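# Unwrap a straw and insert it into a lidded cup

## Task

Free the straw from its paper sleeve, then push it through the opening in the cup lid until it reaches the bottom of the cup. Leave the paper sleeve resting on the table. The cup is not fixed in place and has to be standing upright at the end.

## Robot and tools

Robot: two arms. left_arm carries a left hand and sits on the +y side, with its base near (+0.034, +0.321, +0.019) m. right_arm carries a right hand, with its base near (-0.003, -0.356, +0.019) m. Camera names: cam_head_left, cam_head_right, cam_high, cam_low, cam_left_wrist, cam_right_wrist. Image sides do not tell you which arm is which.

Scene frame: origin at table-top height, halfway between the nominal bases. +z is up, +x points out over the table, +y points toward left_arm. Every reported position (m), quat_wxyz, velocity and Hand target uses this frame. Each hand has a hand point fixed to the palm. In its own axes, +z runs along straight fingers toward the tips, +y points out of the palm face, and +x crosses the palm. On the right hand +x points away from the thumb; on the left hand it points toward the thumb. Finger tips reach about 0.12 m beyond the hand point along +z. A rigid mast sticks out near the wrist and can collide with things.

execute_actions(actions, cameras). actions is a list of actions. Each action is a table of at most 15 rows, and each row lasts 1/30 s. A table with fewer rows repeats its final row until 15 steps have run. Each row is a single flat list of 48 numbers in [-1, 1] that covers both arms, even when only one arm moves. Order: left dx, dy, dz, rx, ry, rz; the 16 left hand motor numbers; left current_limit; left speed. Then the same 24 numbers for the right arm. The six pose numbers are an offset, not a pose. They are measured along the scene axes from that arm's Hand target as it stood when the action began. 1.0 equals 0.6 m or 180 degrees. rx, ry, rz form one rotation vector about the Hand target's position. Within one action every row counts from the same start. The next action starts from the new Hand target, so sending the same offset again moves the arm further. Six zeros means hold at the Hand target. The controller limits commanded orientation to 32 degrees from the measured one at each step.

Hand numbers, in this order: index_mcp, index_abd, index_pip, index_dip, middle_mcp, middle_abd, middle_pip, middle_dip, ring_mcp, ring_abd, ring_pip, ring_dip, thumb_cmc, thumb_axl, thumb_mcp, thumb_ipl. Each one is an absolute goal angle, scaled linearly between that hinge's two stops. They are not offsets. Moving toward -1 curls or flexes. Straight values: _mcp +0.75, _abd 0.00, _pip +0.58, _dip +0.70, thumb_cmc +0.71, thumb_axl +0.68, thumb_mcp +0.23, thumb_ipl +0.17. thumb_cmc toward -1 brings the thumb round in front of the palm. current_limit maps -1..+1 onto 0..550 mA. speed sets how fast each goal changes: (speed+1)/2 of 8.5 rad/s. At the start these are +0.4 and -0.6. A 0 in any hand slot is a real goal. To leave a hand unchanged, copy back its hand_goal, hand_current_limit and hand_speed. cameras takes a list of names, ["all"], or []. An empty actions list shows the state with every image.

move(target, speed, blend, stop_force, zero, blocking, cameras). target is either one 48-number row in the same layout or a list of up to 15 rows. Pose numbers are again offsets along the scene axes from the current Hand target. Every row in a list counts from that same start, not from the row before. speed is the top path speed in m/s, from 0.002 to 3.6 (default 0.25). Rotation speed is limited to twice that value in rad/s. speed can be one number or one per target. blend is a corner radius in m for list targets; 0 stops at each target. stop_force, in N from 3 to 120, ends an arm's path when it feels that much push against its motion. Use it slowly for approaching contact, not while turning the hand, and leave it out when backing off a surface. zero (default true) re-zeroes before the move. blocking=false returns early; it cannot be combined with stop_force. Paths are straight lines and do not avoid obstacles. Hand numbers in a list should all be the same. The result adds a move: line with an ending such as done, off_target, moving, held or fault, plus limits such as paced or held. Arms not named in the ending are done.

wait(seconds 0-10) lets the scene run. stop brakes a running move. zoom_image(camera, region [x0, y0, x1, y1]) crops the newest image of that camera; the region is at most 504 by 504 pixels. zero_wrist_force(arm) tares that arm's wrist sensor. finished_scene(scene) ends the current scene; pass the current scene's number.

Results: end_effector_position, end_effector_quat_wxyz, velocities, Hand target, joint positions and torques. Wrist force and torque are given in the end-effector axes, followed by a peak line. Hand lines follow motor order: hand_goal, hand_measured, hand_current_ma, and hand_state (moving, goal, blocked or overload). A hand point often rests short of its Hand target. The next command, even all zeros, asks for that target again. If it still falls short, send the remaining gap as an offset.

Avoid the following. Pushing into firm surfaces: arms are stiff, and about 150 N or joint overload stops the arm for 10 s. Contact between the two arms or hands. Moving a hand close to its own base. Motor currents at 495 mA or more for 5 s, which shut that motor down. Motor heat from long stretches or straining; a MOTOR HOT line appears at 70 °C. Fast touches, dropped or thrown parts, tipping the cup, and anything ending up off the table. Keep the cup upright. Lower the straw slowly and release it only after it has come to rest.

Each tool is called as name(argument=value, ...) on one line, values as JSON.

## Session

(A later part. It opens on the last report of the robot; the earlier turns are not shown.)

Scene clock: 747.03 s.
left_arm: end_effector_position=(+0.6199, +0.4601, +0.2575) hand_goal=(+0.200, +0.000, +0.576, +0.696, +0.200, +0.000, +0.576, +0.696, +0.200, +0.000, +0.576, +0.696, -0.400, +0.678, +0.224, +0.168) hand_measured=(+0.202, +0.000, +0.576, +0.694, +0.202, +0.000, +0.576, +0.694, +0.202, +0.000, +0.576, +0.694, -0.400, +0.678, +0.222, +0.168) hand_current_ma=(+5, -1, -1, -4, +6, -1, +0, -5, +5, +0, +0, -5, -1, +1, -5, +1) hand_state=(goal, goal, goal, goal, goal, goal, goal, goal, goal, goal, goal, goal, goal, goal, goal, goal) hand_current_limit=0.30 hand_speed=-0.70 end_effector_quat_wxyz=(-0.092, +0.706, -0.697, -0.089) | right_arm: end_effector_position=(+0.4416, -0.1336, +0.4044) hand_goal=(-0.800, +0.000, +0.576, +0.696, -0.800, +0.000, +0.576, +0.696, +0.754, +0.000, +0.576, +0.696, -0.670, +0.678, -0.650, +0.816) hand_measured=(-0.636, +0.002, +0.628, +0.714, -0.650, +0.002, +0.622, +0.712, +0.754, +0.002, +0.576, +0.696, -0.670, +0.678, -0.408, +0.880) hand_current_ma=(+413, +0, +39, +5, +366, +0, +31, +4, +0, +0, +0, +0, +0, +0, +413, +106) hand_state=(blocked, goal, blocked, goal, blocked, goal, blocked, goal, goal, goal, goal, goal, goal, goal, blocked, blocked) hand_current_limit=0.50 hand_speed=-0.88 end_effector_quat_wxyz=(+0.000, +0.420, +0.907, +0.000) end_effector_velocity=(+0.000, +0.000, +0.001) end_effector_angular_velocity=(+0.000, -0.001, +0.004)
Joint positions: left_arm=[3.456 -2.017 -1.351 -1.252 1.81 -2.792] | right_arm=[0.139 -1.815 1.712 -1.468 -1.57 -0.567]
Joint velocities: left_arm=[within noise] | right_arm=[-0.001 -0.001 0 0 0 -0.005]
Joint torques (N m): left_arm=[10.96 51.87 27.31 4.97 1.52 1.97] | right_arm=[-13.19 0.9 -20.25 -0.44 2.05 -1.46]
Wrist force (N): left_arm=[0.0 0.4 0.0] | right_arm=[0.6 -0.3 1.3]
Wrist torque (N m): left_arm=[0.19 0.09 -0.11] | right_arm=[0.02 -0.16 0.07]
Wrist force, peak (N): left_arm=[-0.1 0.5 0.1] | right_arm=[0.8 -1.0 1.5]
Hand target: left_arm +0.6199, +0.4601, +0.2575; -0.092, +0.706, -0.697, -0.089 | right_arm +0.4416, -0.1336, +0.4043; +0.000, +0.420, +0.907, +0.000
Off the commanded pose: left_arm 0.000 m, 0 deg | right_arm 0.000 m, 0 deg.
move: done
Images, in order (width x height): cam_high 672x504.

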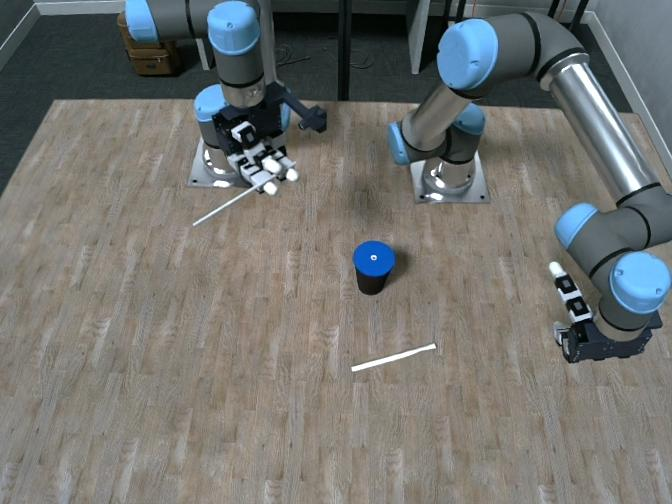

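move(target=[0,0,0,0,0,0,0.2,0,0.5766,0.6957,0.2,0,0.5766,0.6957,0.2,0,0.5766,0.6957,-0.4,0.678,0.2247,0.168,0.3,-0.7,0.06,0,0,0.383,0.3215,0,-0.80,0,0.5766,0.6957,-0.80,0,0.5766,0.6957,0.754,0,0.576,0.696,-0.67,0.678,-0.65,0.816,0.5,-0.88], speed=0.4, cameras=["cam_high","cam_low"])

Scene clock: 752.93 s.
left_arm: end_effector_position=(+0.6199, +0.4601, +0.2575) hand_goal=(+0.200, +0.000, +0.576, +0.696, +0.200, +0.000, +0.576, +0.696, +0.200, +0.000, +0.576, +0.696, -0.400, +0.678, +0.224, +0.168) hand_measured=(+0.202, +0.000, +0.576, +0.694, +0.202, +0.000, +0.576, +0.694, +0.202, +0.000, +0.576, +0.694, -0.400, +0.678, +0.222, +0.168) hand_current_ma=(+5, -1, -1, -4, +6, -1, +0, -5, +5, +0, +0, -5, -1, +1, -5, +1) hand_state=(goal, goal, goal, goal, goal, goal, goal, goal, goal, goal, goal, goal, goal, goal, goal, goal) hand_current_limit=0.30 hand_speed=-0.70 end_effector_quat_wxyz=(-0.092, +0.706, -0.697, -0.089) | right_arm: end_effector_position=(+0.4776, -0.1336, +0.4043) hand_goal=(-0.800, +0.000, +0.576, +0.696, -0.800, +0.000, +0.576, +0.696, +0.754, +0.000, +0.576, +0.696, -0.670, +0.678, -0.650, +0.816) hand_measured=(-0.638, +0.004, +0.628, +0.714, -0.650, +0.004, +0.622, +0.712, +0.754, +0.002, +0.576, +0.696, -0.668, +0.678, -0.408, +0.880) hand_current_ma=(+412, +0, +39, +5, +366, +0, +31, +4, +0, +0, +0, +0, +0, +0, +413, +106) hand_state=(blocked, goal, blocked, goal, blocked, goal, blocked, goal, goal, goal, goal, goal, goal, goal, blocked, blocked) hand_current_limit=0.50 hand_speed=-0.88 end_effector_quat_wxyz=(+0.640, -0.297, -0.641, -0.301) end_effector_velocity=(+0.000, +0.000, +0.000) end_effector_angular_velocity=(+0.005, +0.006, +0.001)
Joint positions: left_arm=[3.456 -2.017 -1.351 -1.252 1.81 -2.792] | right_arm=[-0.25 -1.189 1.315 -0.126 -0.952 -1.576]
Joint velocities: left_arm=[within noise] | right_arm=[0 0.003 0.001 0.006 -0.001 -0.004]
Joint torques (N m): left_arm=[10.39 52.8 25.75 4.94 1.39 2.01] | right_arm=[12.6 -18.63 -30.03 3.79 -1.47 -1.53]
Wrist force (N): left_arm=[-0.1 0.3 0.1] | right_arm=[1.1 -1.5 2.1]
Wrist torque (N m): left_arm=[0.17 0.10 -0.11] | right_arm=[-0.52 -0.21 0.32]
Wrist force, peak (N): left_arm=[0.0 0.4 0.2] | right_arm=[1.1 -1.4 2.4]
Hand target: left_arm +0.6199, +0.4601, +0.2575; -0.092, +0.706, -0.697, -0.089 | right_arm +0.4776, -0.1336, +0.4043; +0.640, -0.297, -0.641, -0.301
Off the commanded pose: left_arm 0.000 m, 0 deg | right_arm 0.000 m, 0 deg.
move: done
Images, in order (width x height): cam_high 672x504, cam_low 672x504.

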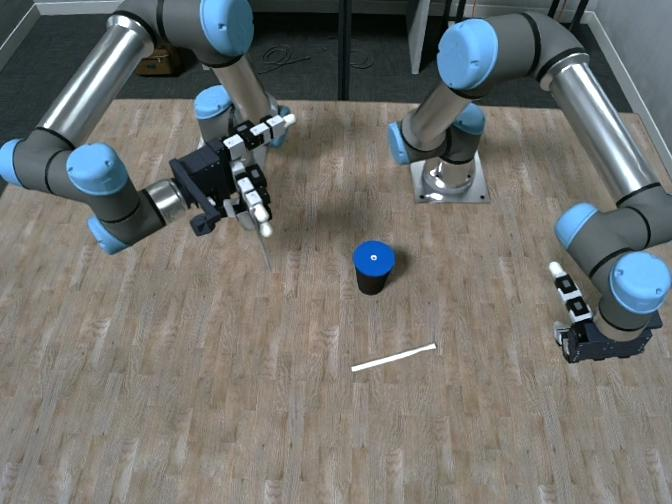

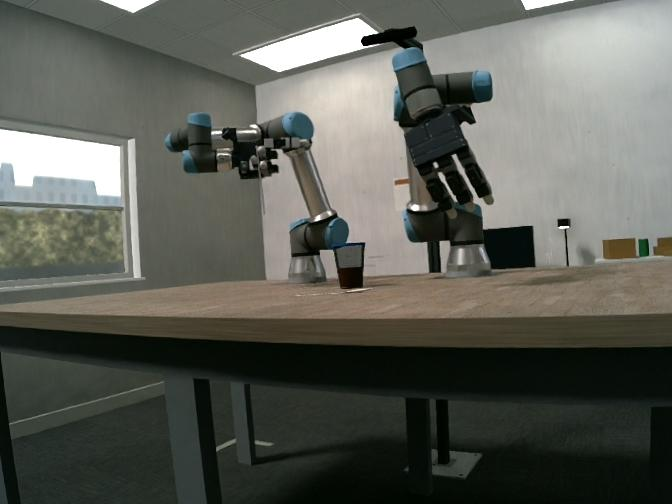

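move(target=[0,0,0,0,0,0,0.2,0,0.5766,0.6957,0.2,0,0.5766,0.6957,0.2,0,0.5766,0.6957,-0.4,0.678,0.2247,0.168,0.3,-0.7,-0.159,0.361,-0.1,0,0,0,-0.80,0,0.5766,0.6957,-0.80,0,0.5766,0.6957,0.754,0,0.576,0.696,-0.67,0.678,-0.65,0.816,0.5,-0.88], speed=0.15, cameras=["cam_high","cam_low","cam_right_wrist","cam_head_right"])

zoom_image(camera="cam_high", region=[300, 180, 440, 310])

zoom_image(camera="cam_low", region=[290, 150, 420, 300])

Scene clock: 762.87 s.
left_arm: end_effector_position=(+0.6199, +0.4601, +0.2575) hand_goal=(+0.200, +0.000, +0.576, +0.696, +0.200, +0.000, +0.576, +0.696, +0.200, +0.000, +0.576, +0.696, -0.400, +0.678, +0.224, +0.168) hand_measured=(+0.202, +0.000, +0.576, +0.694, +0.202, +0.000, +0.576, +0.694, +0.202, +0.000, +0.576, +0.694, -0.400, +0.678, +0.222, +0.168) hand_current_ma=(+5, -1, -1, -4, +6, -1, +0, -5, +5, +0, +0, -5, -1, +1, -5, +1) hand_state=(goal, goal, goal, goal, goal, goal, goal, goal, goal, goal, goal, goal, goal, goal, goal, goal) hand_current_limit=0.30 hand_speed=-0.70 end_effector_quat_wxyz=(-0.092, +0.706, -0.697, -0.089) | right_arm: end_effector_position=(+0.3822, +0.0828, +0.3443) hand_goal=(-0.800, +0.000, +0.576, +0.696, -0.800, +0.000, +0.576, +0.696, +0.754, +0.000, +0.576, +0.696, -0.670, +0.678, -0.650, +0.816) hand_measured=(-0.638, +0.004, +0.628, +0.714, -0.650, +0.004, +0.622, +0.714, +0.754, +0.002, +0.576, +0.696, -0.668, +0.678, -0.408, +0.880) hand_current_ma=(+412, +0, +39, +5, +366, +0, +31, +4, +0, +0, +0, +0, +0, +0, +413, +108) hand_state=(blocked, goal, blocked, goal, blocked, goal, blocked, goal, goal, goal, goal, goal, goal, goal, blocked, blocked) hand_current_limit=0.50 hand_speed=-0.88 end_effector_quat_wxyz=(+0.640, -0.297, -0.641, -0.301)
Joint positions: left_arm=[3.456 -2.017 -1.351 -1.252 1.81 -2.792] | right_arm=[0.158 -1.279 1.597 -0.315 -0.543 -1.578]
Joint torques (N m): left_arm=[10.28 51.85 26.37 4.92 1.28 1.86] | right_arm=[11.52 -16.22 -25.91 -0.81 1.79 1.45]
Wrist force (N): left_arm=[0.1 0.3 0.1] | right_arm=[1.5 -1.6 2.6]
Wrist torque (N m): left_arm=[0.18 0.08 -0.10] | right_arm=[-0.52 -0.30 0.30]
Wrist force, peak (N): left_arm=[0.1 0.3 0.3] | right_arm=[1.5 -1.7 3.2]
Hand target: left_arm +0.6199, +0.4601, +0.2575; -0.092, +0.706, -0.697, -0.089 | right_arm +0.3822, +0.0830, +0.3443; +0.640, -0.297, -0.641, -0.301
Off the commanded pose: left_arm 0.000 m, 0 deg | right_arm 0.000 m, 0 deg.
move: done
Images, in order (width x height): cam_head_right 672x504, cam_high 672x504, cam_low 672x504, cam_right_wrist 672x504.

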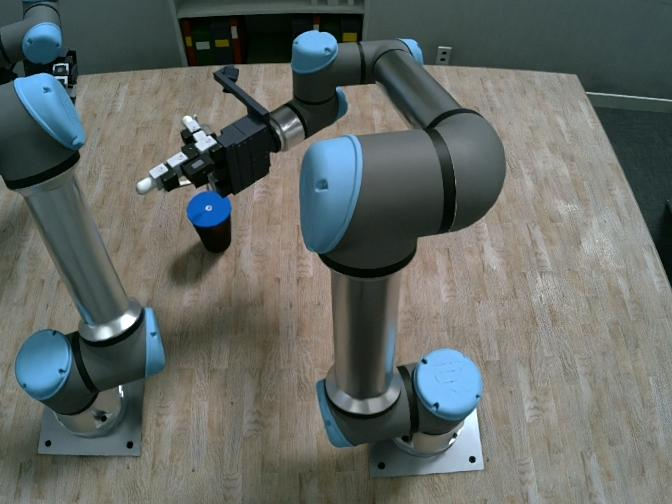

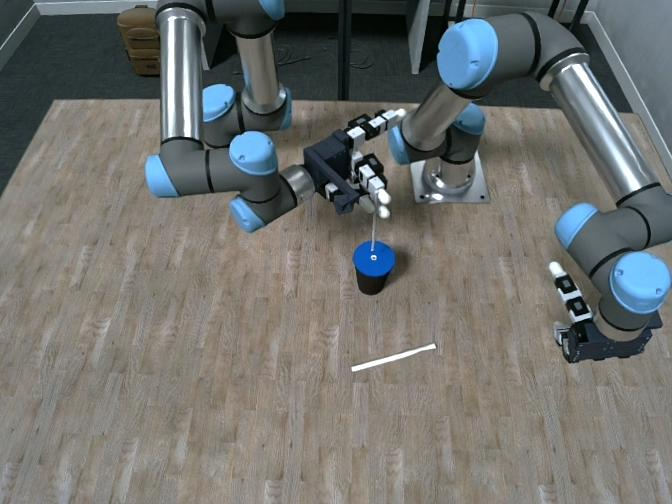

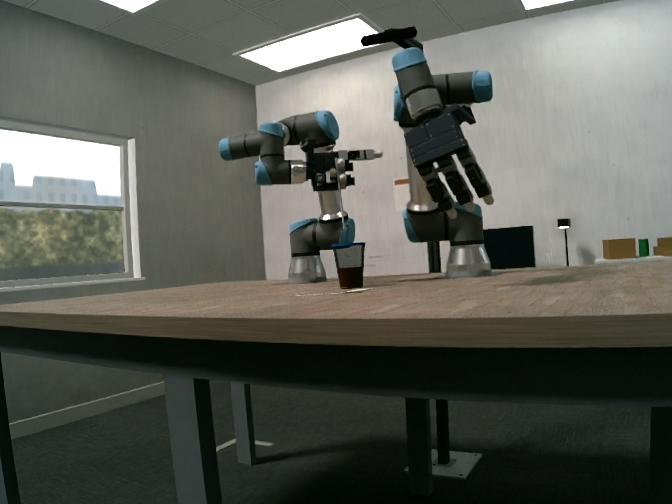

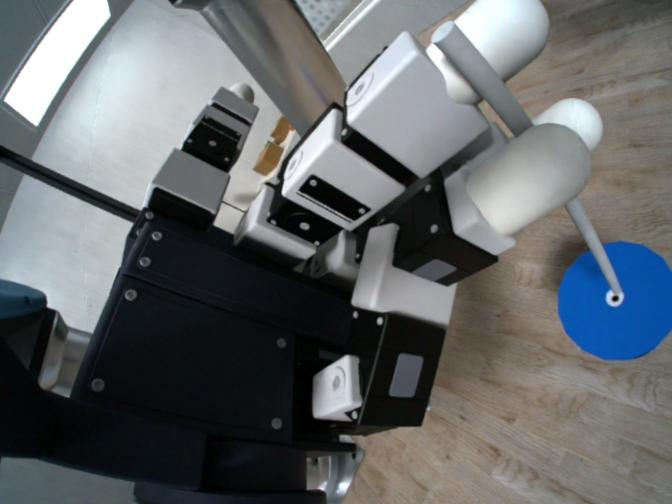

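Scaled by 3.600 from the camera's 672x504 image, which has a finer 960x720 frame.

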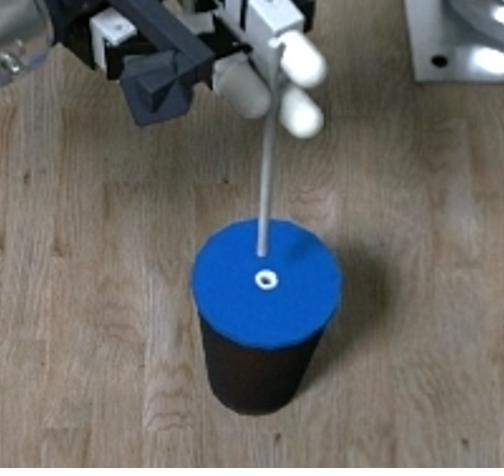

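Scaled by 3.360 from the camera's 672x504 image, which has a finer 960x720 frame.

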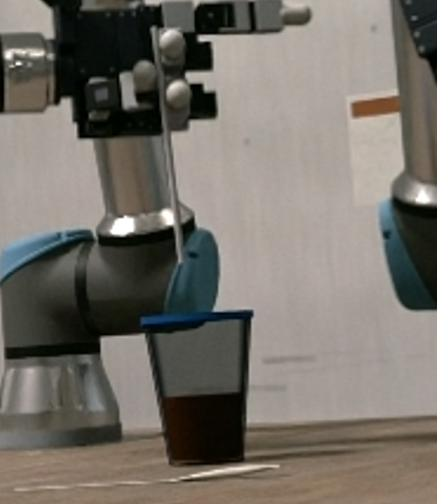

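move(target=[0,0,0,0,0,0,0.2,0,0.5766,0.6957,0.2,0,0.5766,0.6957,0.2,0,0.5766,0.6957,-0.4,0.678,0.2247,0.168,0.3,-0.7,-0.015,0.01,-0.052,0,0,0,-0.80,0,0.5766,0.6957,-0.80,0,0.5766,0.6957,0.754,0,0.576,0.696,-0.67,0.678,-0.65,0.816,0.5,-0.88], speed=0.05, stop_force=3, cameras=["cam_high","cam_low","cam_right_wrist","cam_head_right"])

zoom_image(camera="cam_high", region=[340, 220, 410, 290])

zoom_image(camera="cam_low", region=[310, 200, 390, 300])

zoom_image(camera="cam_right_wrist", region=[540, 200, 670, 360])

zoom_image(camera="cam_head_right", region=[150, 140, 270, 240])

Scene clock: 789.67 s.
left_arm: end_effector_position=(+0.6199, +0.4601, +0.2575) hand_goal=(+0.200, +0.000, +0.576, +0.696, +0.200, +0.000, +0.576, +0.696, +0.200, +0.000, +0.576, +0.696, -0.400, +0.678, +0.224, +0.168) hand_measured=(+0.202, +0.000, +0.576, +0.694, +0.202, +0.000, +0.576, +0.694, +0.202, +0.000, +0.576, +0.694, -0.400, +0.678, +0.222, +0.168) hand_current_ma=(+5, -1, -1, -4, +6, -1, +0, -5, +5, +0, +0, -5, -1, +1, -5, +1) hand_state=(goal, goal, goal, goal, goal, goal, goal, goal, goal, goal, goal, goal, goal, goal, goal, goal) hand_current_limit=0.30 hand_speed=-0.70 end_effector_quat_wxyz=(-0.092, +0.706, -0.697, -0.089) | right_arm: end_effector_position=(+0.3732, +0.0890, +0.3131) hand_goal=(-0.800, +0.000, +0.576, +0.696, -0.800, +0.000, +0.576, +0.696, +0.754, +0.000, +0.576, +0.696, -0.670, +0.678, -0.650, +0.816) hand_measured=(-0.638, +0.004, +0.628, +0.714, -0.650, +0.004, +0.622, +0.714, +0.754, +0.002, +0.576, +0.696, -0.668, +0.678, -0.408, +0.880) hand_current_ma=(+413, +0, +39, +5, +366, +0, +31, +4, +0, +0, +0, +0, +0, +0, +413, +108) hand_state=(blocked, goal, blocked, goal, blocked, goal, blocked, goal, goal, goal, goal, goal, goal, goal, blocked, blocked) hand_current_limit=0.50 hand_speed=-0.88 end_effector_quat_wxyz=(+0.640, -0.297, -0.641, -0.301)
Joint positions: left_arm=[3.456 -2.017 -1.351 -1.252 1.81 -2.792] | right_arm=[0.174 -1.266 1.664 -0.396 -0.528 -1.578]
Joint torques (N m): left_arm=[9.29 50.87 26.27 5.08 1.12 1.87] | right_arm=[12.49 -16.84 -7.32 -1.1 1.8 1.43]
Wrist force (N): left_arm=[0.0 0.0 0.1] | right_arm=[1.6 -1.8 2.9]
Wrist torque (N m): left_arm=[0.14 0.09 -0.10] | right_arm=[-0.58 -0.32 0.30]
Wrist force, peak (N): left_arm=[0.1 0.3 0.3] | right_arm=[1.5 -2.3 3.0]
Hand target: left_arm +0.6199, +0.4601, +0.2575; -0.092, +0.706, -0.697, -0.089 | right_arm +0.3732, +0.0890, +0.3131; +0.640, -0.297, -0.641, -0.301
Off the commanded pose: left_arm 0.000 m, 0 deg | right_arm 0.000 m, 0 deg.
move: done
Images, in order (width x height): cam_head_right 672x504, cam_high 672x504, cam_low 672x504, cam_right_wrist 672x504.

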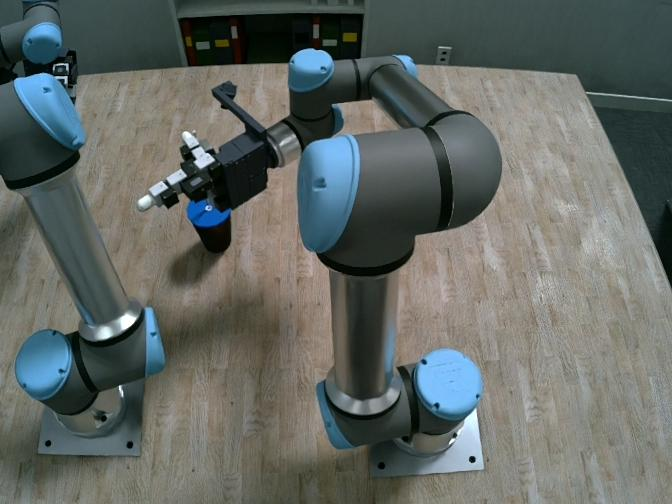

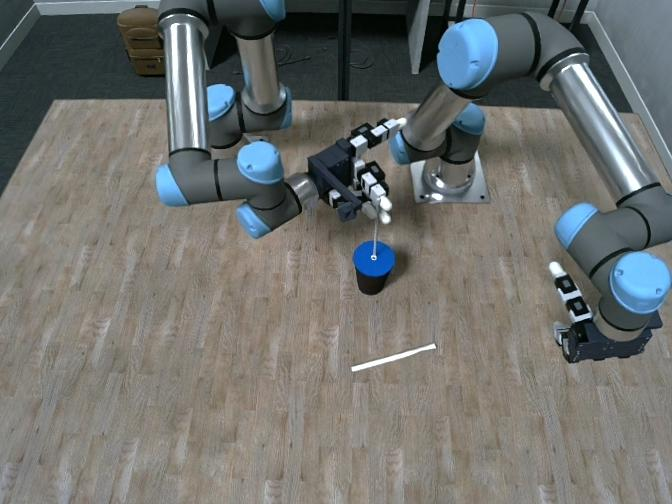

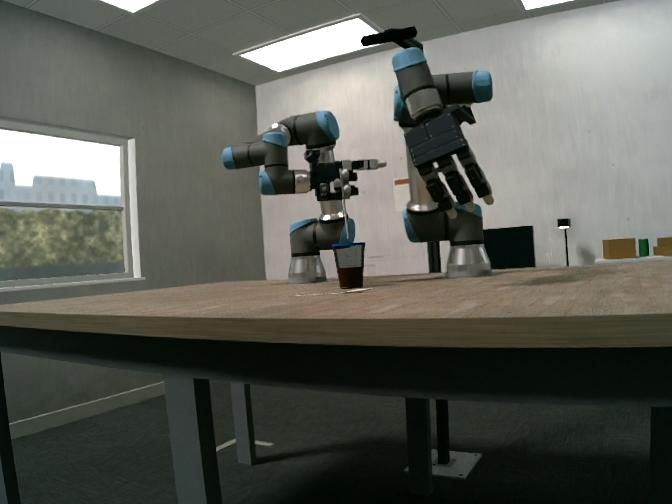

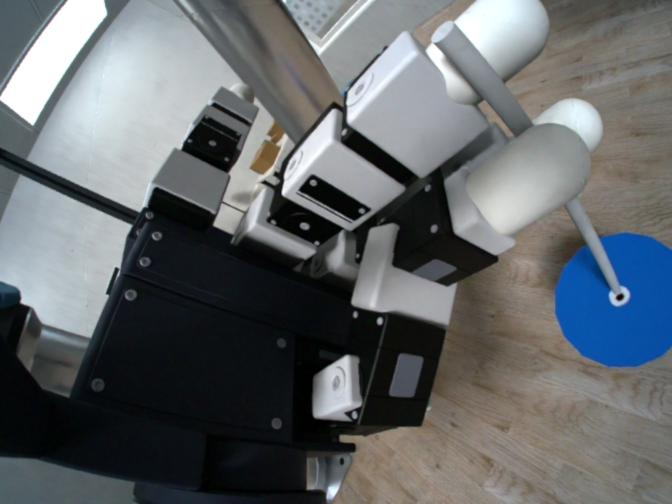

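Scaled by 7.200 from the camera's 672x504 image, which has a finer 960x720 frame.

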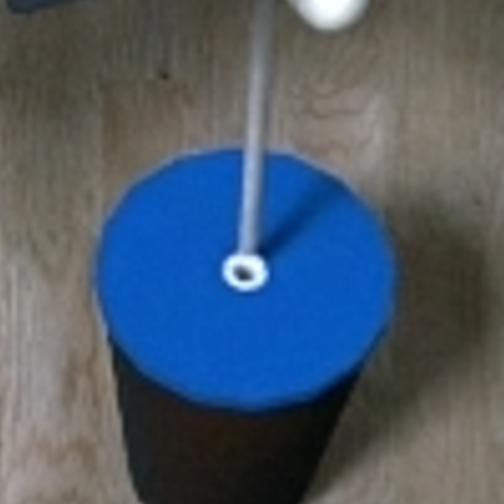

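Scaled by 5.040 from the camera's 672x504 image, which has a finer 960x720 frame.

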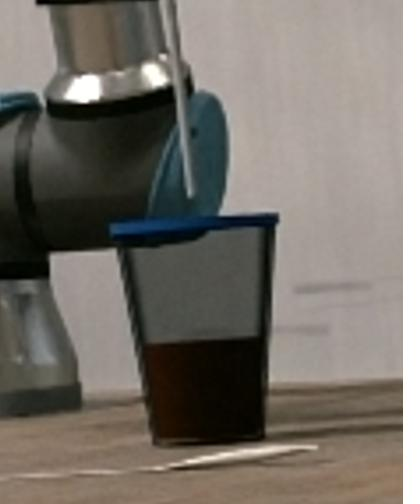

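Scaled by 3.150 from the camera's 672x504 image, which has a finer 960x720 frame.

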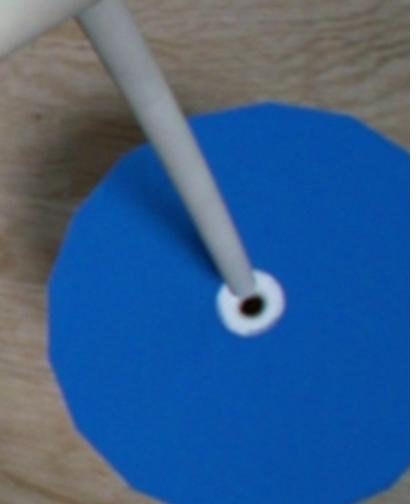

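Scaled by 4.200 from the camera's 672x504 image, which has a finer 960x720 frame.

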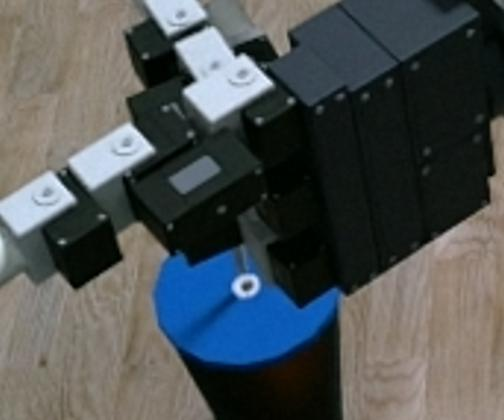

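move(target=[0,0,0,0,0,0,0.2,0,0.5766,0.6957,0.2,0,0.5766,0.6957,0.2,0,0.5766,0.6957,-0.4,0.678,0.2247,0.168,0.3,-0.7,-0.007,0,-0.013,0,0,0,-0.80,0,0.5766,0.6957,-0.80,0,0.5766,0.6957,0.754,0,0.576,0.696,-0.67,0.678,-0.65,0.816,0.5,-0.88], speed=0.03, stop_force=3, cameras=["cam_high","cam_low","cam_right_wrist","cam_head_right"])

zoom_image(camera="cam_high", region=[340, 220, 410, 290])

zoom_image(camera="cam_low", region=[320, 210, 380, 270])

zoom_image(camera="cam_right_wrist", region=[570, 250, 670, 340])

zoom_image(camera="cam_head_right", region=[180, 180, 240, 240])

Scene clock: 803.47 s.
left_arm: end_effector_position=(+0.6199, +0.4601, +0.2575) hand_goal=(+0.200, +0.000, +0.576, +0.696, +0.200, +0.000, +0.576, +0.696, +0.200, +0.000, +0.576, +0.696, -0.400, +0.678, +0.224, +0.168) hand_measured=(+0.202, +0.000, +0.576, +0.694, +0.202, +0.000, +0.576, +0.694, +0.202, +0.000, +0.576, +0.694, -0.400, +0.678, +0.222, +0.168) hand_current_ma=(+5, -1, -1, -4, +6, -1, +0, -5, +5, +0, +0, -5, -1, +1, -5, +1) hand_state=(goal, goal, goal, goal, goal, goal, goal, goal, goal, goal, goal, goal, goal, goal, goal, goal) hand_current_limit=0.30 hand_speed=-0.70 end_effector_quat_wxyz=(-0.092, +0.706, -0.697, -0.089) | right_arm: end_effector_position=(+0.3690, +0.0890, +0.3053) hand_goal=(-0.800, +0.000, +0.576, +0.696, -0.800, +0.000, +0.576, +0.696, +0.754, +0.000, +0.576, +0.696, -0.670, +0.678, -0.650, +0.816) hand_measured=(-0.638, +0.004, +0.628, +0.714, -0.650, +0.004, +0.622, +0.714, +0.754, +0.002, +0.576, +0.696, -0.668, +0.678, -0.408, +0.880) hand_current_ma=(+413, +0, +39, +5, +366, +0, +31, +4, +0, +0, +0, +0, +0, +0, +413, +108) hand_state=(blocked, goal, blocked, goal, blocked, goal, blocked, goal, goal, goal, goal, goal, goal, goal, blocked, blocked) hand_current_limit=0.50 hand_speed=-0.88 end_effector_quat_wxyz=(+0.640, -0.297, -0.641, -0.301)
Joint positions: left_arm=[3.456 -2.017 -1.351 -1.252 1.81 -2.792] | right_arm=[0.175 -1.267 1.688 -0.418 -0.526 -1.578]
Joint torques (N m): left_arm=[9.13 52.21 25.89 5 1.29 1.92] | right_arm=[13.71 -42.79 -7.59 -1 1.82 1.29]
Wrist force (N): left_arm=[0.0 0.1 0.2] | right_arm=[1.6 -2.0 3.1]
Wrist torque (N m): left_arm=[0.14 0.09 -0.10] | right_arm=[-0.63 -0.34 0.30]
Wrist force, peak (N): left_arm=[-0.2 0.2 0.4] | right_arm=[1.7 -2.1 3.1]
Hand target: left_arm +0.6199, +0.4601, +0.2575; -0.092, +0.706, -0.697, -0.089 | right_arm +0.3690, +0.0890, +0.3053; +0.640, -0.297, -0.641, -0.301
Off the commanded pose: left_arm 0.000 m, 0 deg | right_arm 0.000 m, 0 deg.
move: done
Images, in order (width x height): cam_head_right 672x504, cam_high 672x504, cam_low 672x504, cam_right_wrist 672x504.

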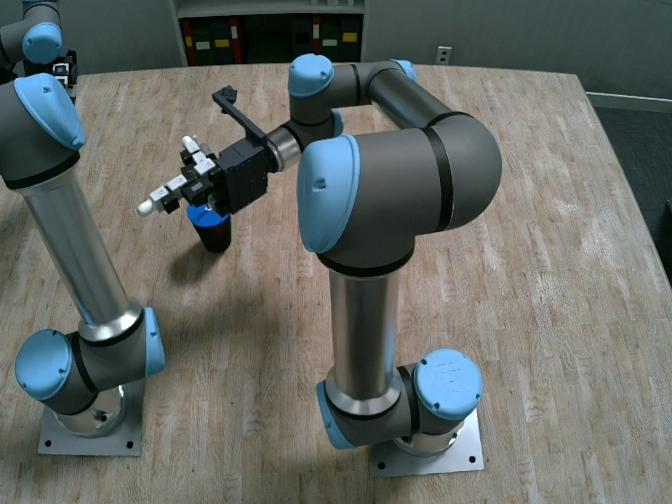

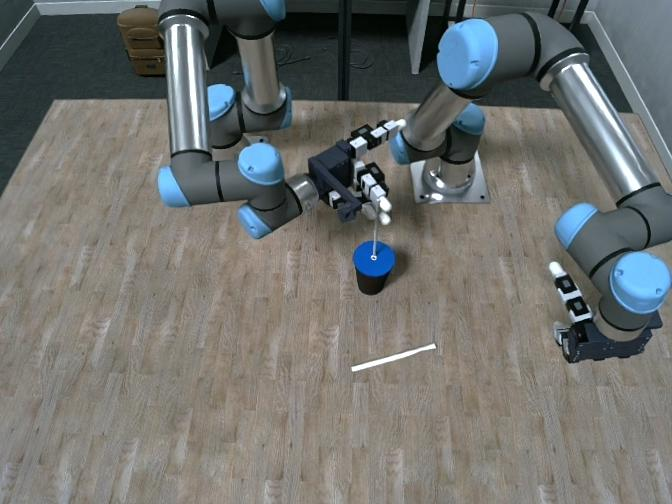

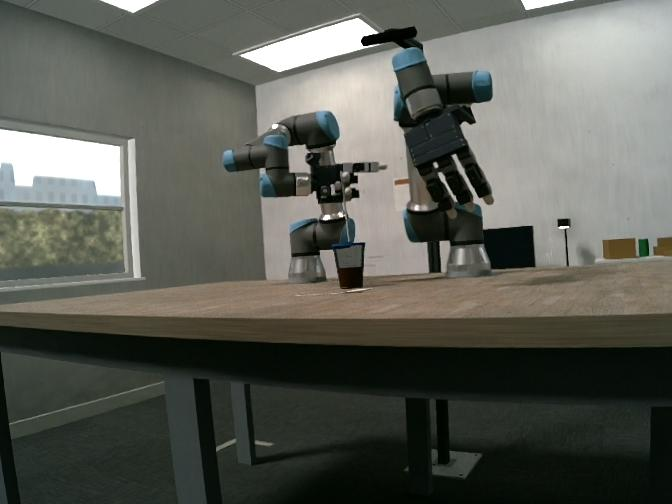

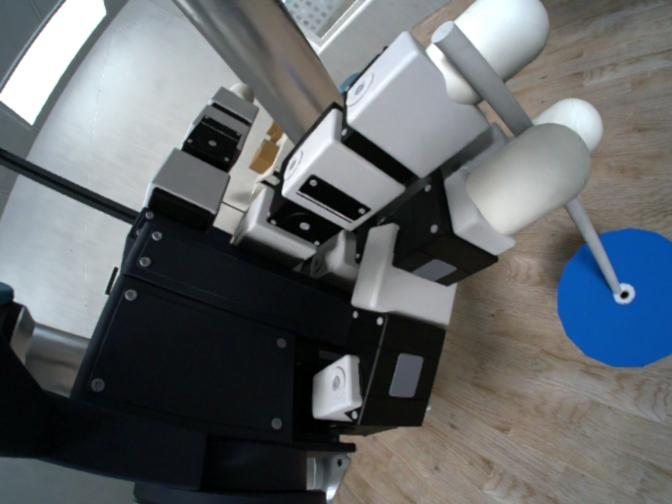

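Scaled by 7.200 from the camera's 672x504 image, which has a finer 960x720 frame.

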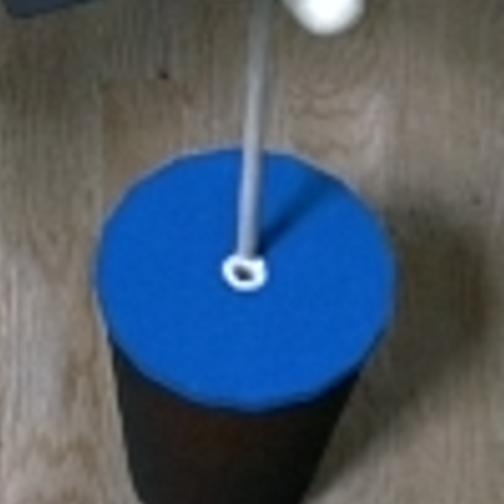

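Scaled by 8.400 from the camera's 672x504 image, which has a finer 960x720 frame.

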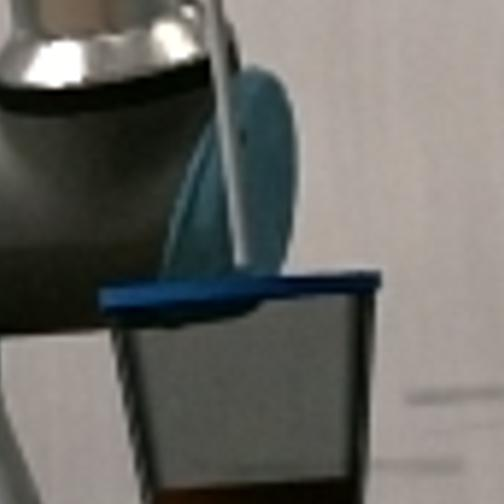

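Scaled by 5.040 from the camera's 672x504 image, which has a finer 960x720 frame.

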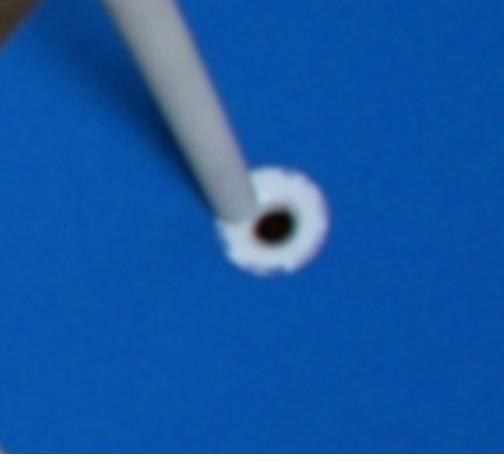

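Scaled by 8.400 from the camera's 672x504 image, which has a finer 960x720 frame.

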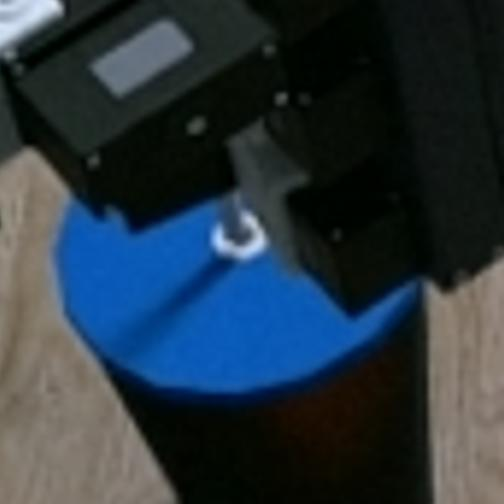

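move(target=[0,0,0,0,0,0,0.2,0,0.5766,0.6957,0.2,0,0.5766,0.6957,0.2,0,0.5766,0.6957,-0.4,0.678,0.2247,0.168,0.3,-0.7,0.005,-0.001,-0.005,0,0,0,-0.80,0,0.5766,0.6957,-0.80,0,0.5766,0.6957,0.754,0,0.576,0.696,-0.67,0.678,-0.65,0.816,0.5,-0.88], speed=0.02, stop_force=3, cameras=["cam_high","cam_low","cam_right_wrist","cam_head_left"])

zoom_image(camera="cam_high", region=[355, 240, 395, 280])

zoom_image(camera="cam_low", region=[320, 220, 380, 270])

zoom_image(camera="cam_right_wrist", region=[570, 250, 670, 340])

zoom_image(camera="cam_head_left", region=[190, 170, 270, 250])

Scene clock: 827.27 s.
left_arm: end_effector_position=(+0.6199, +0.4601, +0.2575) hand_goal=(+0.200, +0.000, +0.576, +0.696, +0.200, +0.000, +0.576, +0.696, +0.200, +0.000, +0.576, +0.696, -0.400, +0.678, +0.224, +0.168) hand_measured=(+0.202, +0.000, +0.576, +0.694, +0.202, +0.000, +0.576, +0.694, +0.202, +0.000, +0.576, +0.694, -0.400, +0.678, +0.222, +0.168) hand_current_ma=(+5, -1, -1, -4, +6, -1, +0, -5, +5, +0, +0, -5, -1, +1, -5, +1) hand_state=(goal, goal, goal, goal, goal, goal, goal, goal, goal, goal, goal, goal, goal, goal, goal, goal) hand_current_limit=0.30 hand_speed=-0.70 end_effector_quat_wxyz=(-0.092, +0.706, -0.697, -0.089) | right_arm: end_effector_position=(+0.3720, +0.0884, +0.3023) hand_goal=(-0.800, +0.000, +0.576, +0.696, -0.800, +0.000, +0.576, +0.696, +0.754, +0.000, +0.576, +0.696, -0.670, +0.678, -0.650, +0.816) hand_measured=(-0.638, +0.004, +0.628, +0.714, -0.650, +0.004, +0.622, +0.714, +0.754, +0.002, +0.576, +0.696, -0.668, +0.678, -0.408, +0.880) hand_current_ma=(+413, +0, +39, +5, +366, +0, +31, +4, +0, +0, +0, +0, +0, +0, +412, +108) hand_state=(blocked, goal, blocked, goal, blocked, goal, blocked, goal, goal, goal, goal, goal, goal, goal, blocked, blocked) hand_current_limit=0.50 hand_speed=-0.88 end_effector_quat_wxyz=(+0.640, -0.297, -0.641, -0.301)
Joint positions: left_arm=[3.456 -2.017 -1.351 -1.252 1.81 -2.792] | right_arm=[0.173 -1.259 1.684 -0.423 -0.528 -1.578]
Joint torques (N m): left_arm=[10.42 51.16 25.07 5.1 0.98 1.8] | right_arm=[-13.41 -16.62 -28.87 -1.05 -1.39 1.45]
Wrist force (N): left_arm=[0.0 0.1 0.1] | right_arm=[1.4 -2.1 2.7]
Wrist torque (N m): left_arm=[0.15 0.09 -0.10] | right_arm=[-0.61 -0.30 0.28]
Wrist force, peak (N): left_arm=[0.1 0.4 0.3] | right_arm=[1.7 -2.0 3.1]
Hand target: left_arm +0.6199, +0.4601, +0.2575; -0.092, +0.706, -0.697, -0.089 | right_arm +0.3720, +0.0884, +0.3023; +0.640, -0.297, -0.641, -0.301
Off the commanded pose: left_arm 0.000 m, 0 deg | right_arm 0.000 m, 0 deg.
move: done
Images, in order (width x height): cam_head_left 672x504, cam_high 672x504, cam_low 672x504, cam_right_wrist 672x504.

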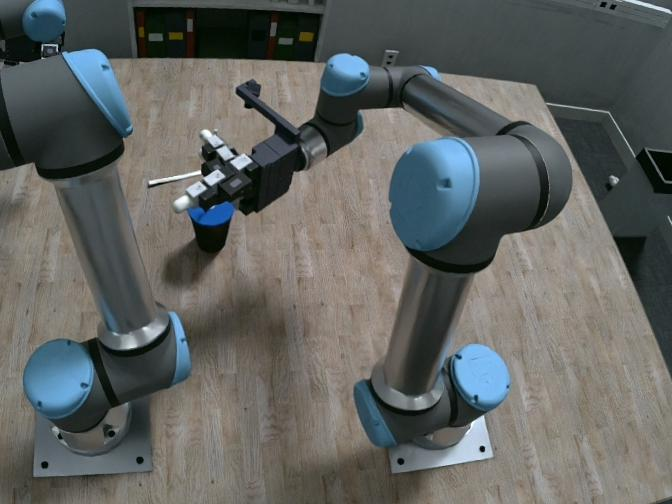

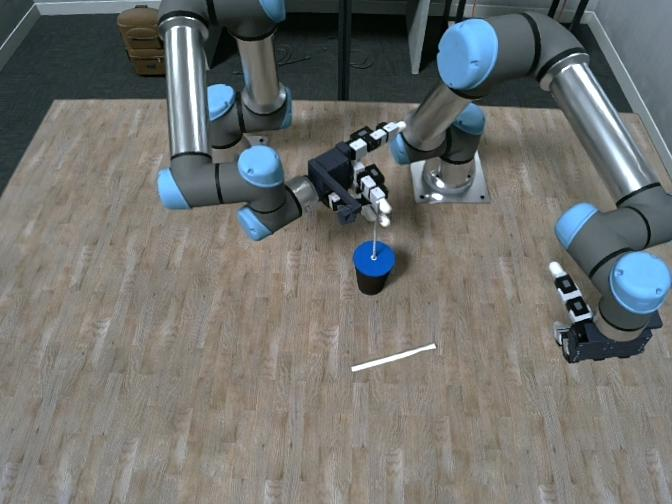

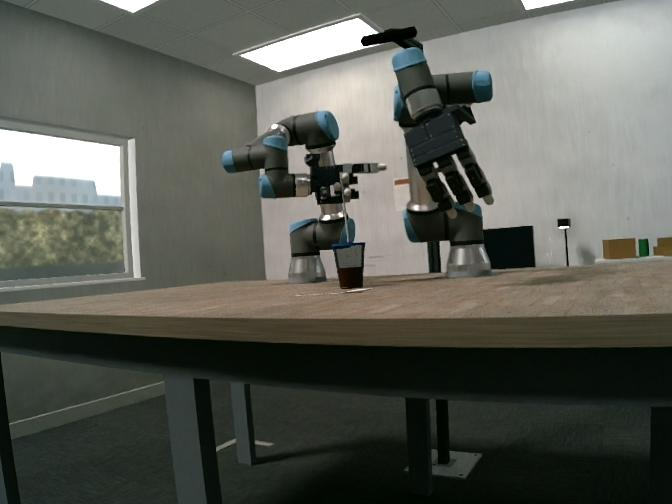

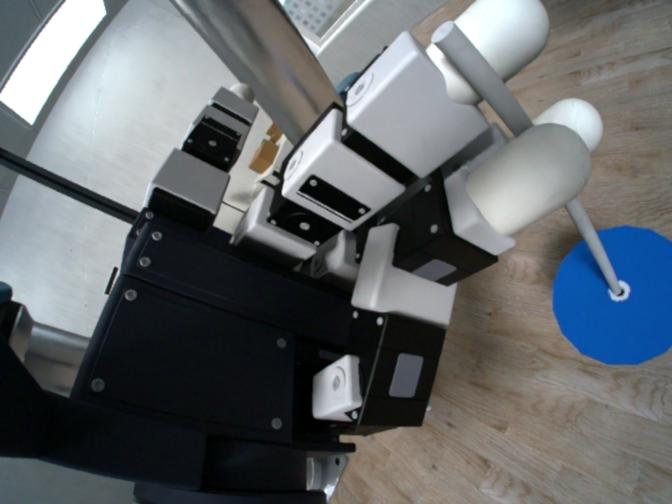

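Scaled by 12.600 from the camera's 672x504 image, which has a finer 960x720 frame.

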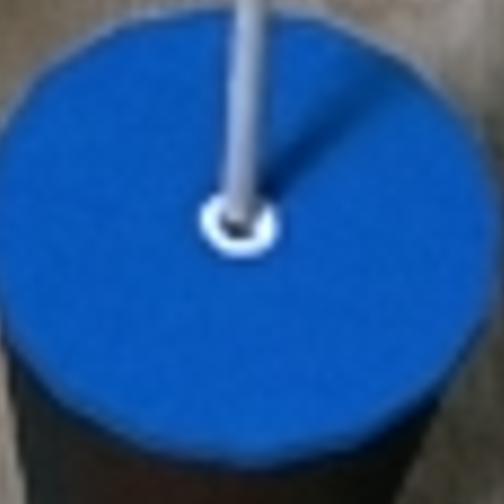

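Scaled by 8.400 from the camera's 672x504 image, which has a finer 960x720 frame.

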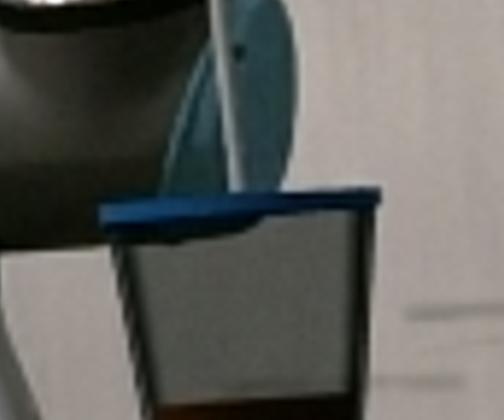

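Scaled by 5.040 from the camera's 672x504 image, which has a finer 960x720 frame.

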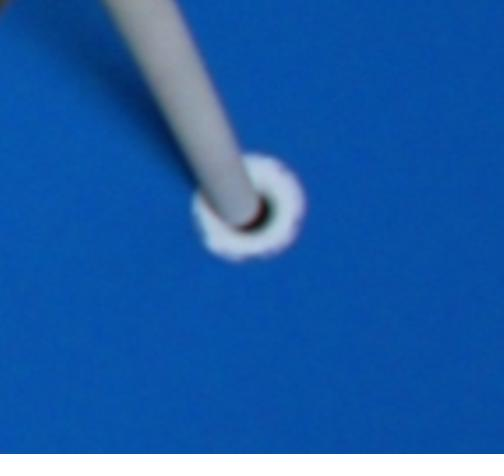

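Scaled by 6.300 from the camera's 672x504 image, which has a finer 960x720 frame.

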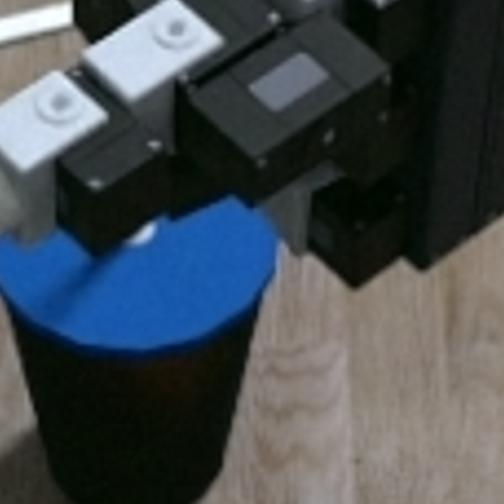

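move(target=[0,0,0,0,0,0,0.2,0,0.5766,0.6957,0.2,0,0.5766,0.6957,0.2,0,0.5766,0.6957,-0.4,0.678,0.2247,0.168,0.3,-0.7,0.0017,0,-0.02,0,0,0,-0.80,0,0.5766,0.6957,-0.80,0,0.5766,0.6957,0.754,0,0.576,0.696,-0.67,0.678,-0.65,0.816,0.5,-0.88], speed=0.01, stop_force=3, cameras=["cam_high","cam_right_wrist","cam_low"])

zoom_image(camera="cam_high", region=[355, 240, 395, 280])

zoom_image(camera="cam_right_wrist", region=[570, 250, 670, 340])

zoom_image(camera="cam_low", region=[200, 180, 300, 260])

Scene clock: 839.67 s.
left_arm: end_effector_position=(+0.6199, +0.4601, +0.2575) hand_goal=(+0.200, +0.000, +0.576, +0.696, +0.200, +0.000, +0.576, +0.696, +0.200, +0.000, +0.576, +0.696, -0.400, +0.678, +0.224, +0.168) hand_measured=(+0.202, +0.000, +0.576, +0.694, +0.202, +0.000, +0.576, +0.694, +0.202, +0.000, +0.576, +0.694, -0.400, +0.678, +0.222, +0.168) hand_current_ma=(+5, -1, -1, -4, +6, -1, +0, -5, +5, +0, +0, -5, -1, +1, -5, +1) hand_state=(goal, goal, goal, goal, goal, goal, goal, goal, goal, goal, goal, goal, goal, goal, goal, goal) hand_current_limit=0.30 hand_speed=-0.70 end_effector_quat_wxyz=(-0.092, +0.706, -0.697, -0.089) | right_arm: end_effector_position=(+0.3724, +0.0884, +0.2979) hand_goal=(-0.800, +0.000, +0.576, +0.696, -0.800, +0.000, +0.576, +0.696, +0.754, +0.000, +0.576, +0.696, -0.670, +0.678, -0.650, +0.816) hand_measured=(-0.638, -0.008, +0.628, +0.716, -0.650, -0.006, +0.622, +0.714, +0.754, +0.002, +0.576, +0.696, -0.674, +0.678, -0.408, +0.880) hand_current_ma=(+412, -1, +39, +6, +366, -1, +31, +4, +0, +0, +0, +0, +0, +0, +412, +108) hand_state=(blocked, goal, blocked, goal, blocked, goal, blocked, goal, goal, goal, goal, goal, goal, goal, blocked, blocked) hand_current_limit=0.50 hand_speed=-0.88 end_effector_quat_wxyz=(+0.640, -0.297, -0.641, -0.301)
Joint positions: left_arm=[3.456 -2.017 -1.351 -1.252 1.81 -2.792] | right_arm=[0.173 -1.254 1.69 -0.434 -0.529 -1.578]
Joint torques (N m): left_arm=[9.59 51.9 24.87 4.86 1.05 1.87] | right_arm=[-9.23 -43.09 -28.05 3.19 -0.41 -0.17]
Wrist force (N): left_arm=[0.2 0.1 -0.1] | right_arm=[2.9 -1.7 2.8]
Wrist torque (N m): left_arm=[0.17 0.07 -0.08] | right_arm=[-0.58 -0.40 0.25]
Wrist force, peak (N): left_arm=[0.0 0.4 0.1] | right_arm=[4.6 -1.8 2.7]
Hand target: left_arm +0.6199, +0.4601, +0.2575; -0.092, +0.706, -0.697, -0.089 | right_arm +0.3724, +0.0884, +0.2979; +0.640, -0.297, -0.641, -0.301 (not the last commanded pose)
Off the commanded pose: left_arm 0.000 m, 0 deg | right_arm 0.008 m, 0 deg.
move: contact (right_arm)
Images, in order (width x height): cam_high 672x504, cam_low 672x504, cam_right_wrist 672x504.

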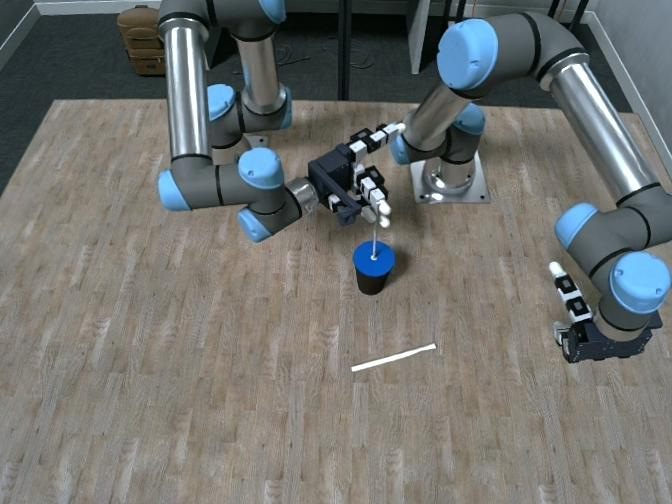

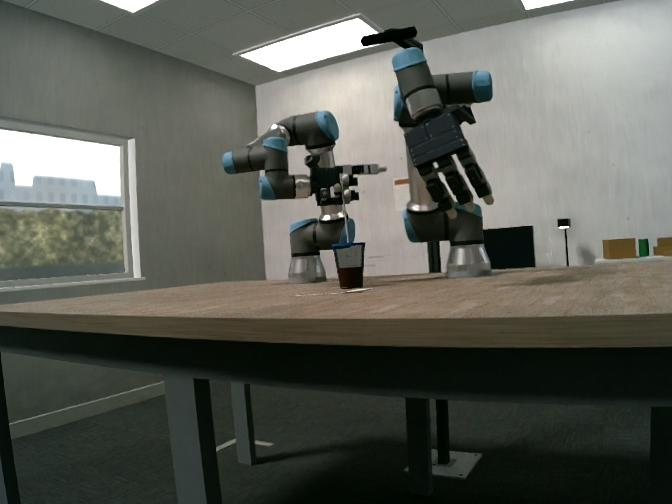

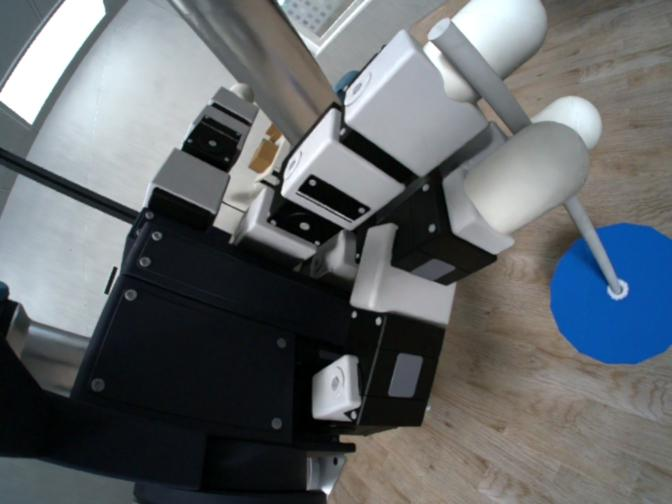

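Scaled by 12.600 from the camera's 672x504 image, which has a finer 960x720 frame.

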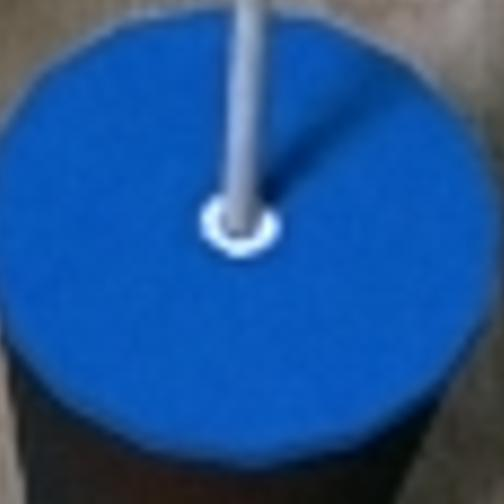

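Scaled by 5.040 from the camera's 672x504 image, which has a finer 960x720 frame.

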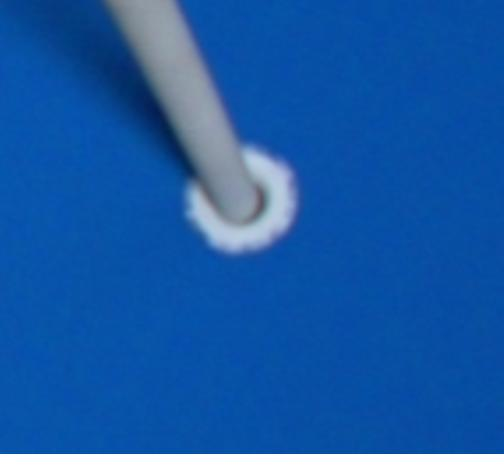

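Scaled by 5.040 from the camera's 672x504 image, which has a finer 960x720 frame.

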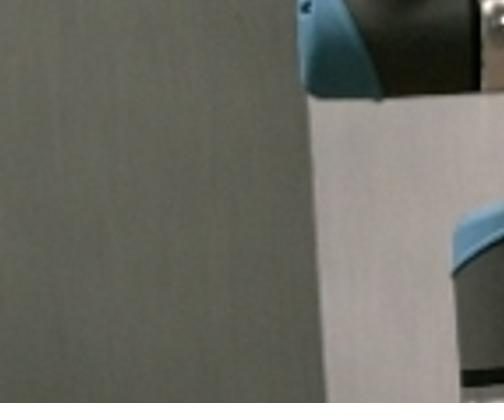

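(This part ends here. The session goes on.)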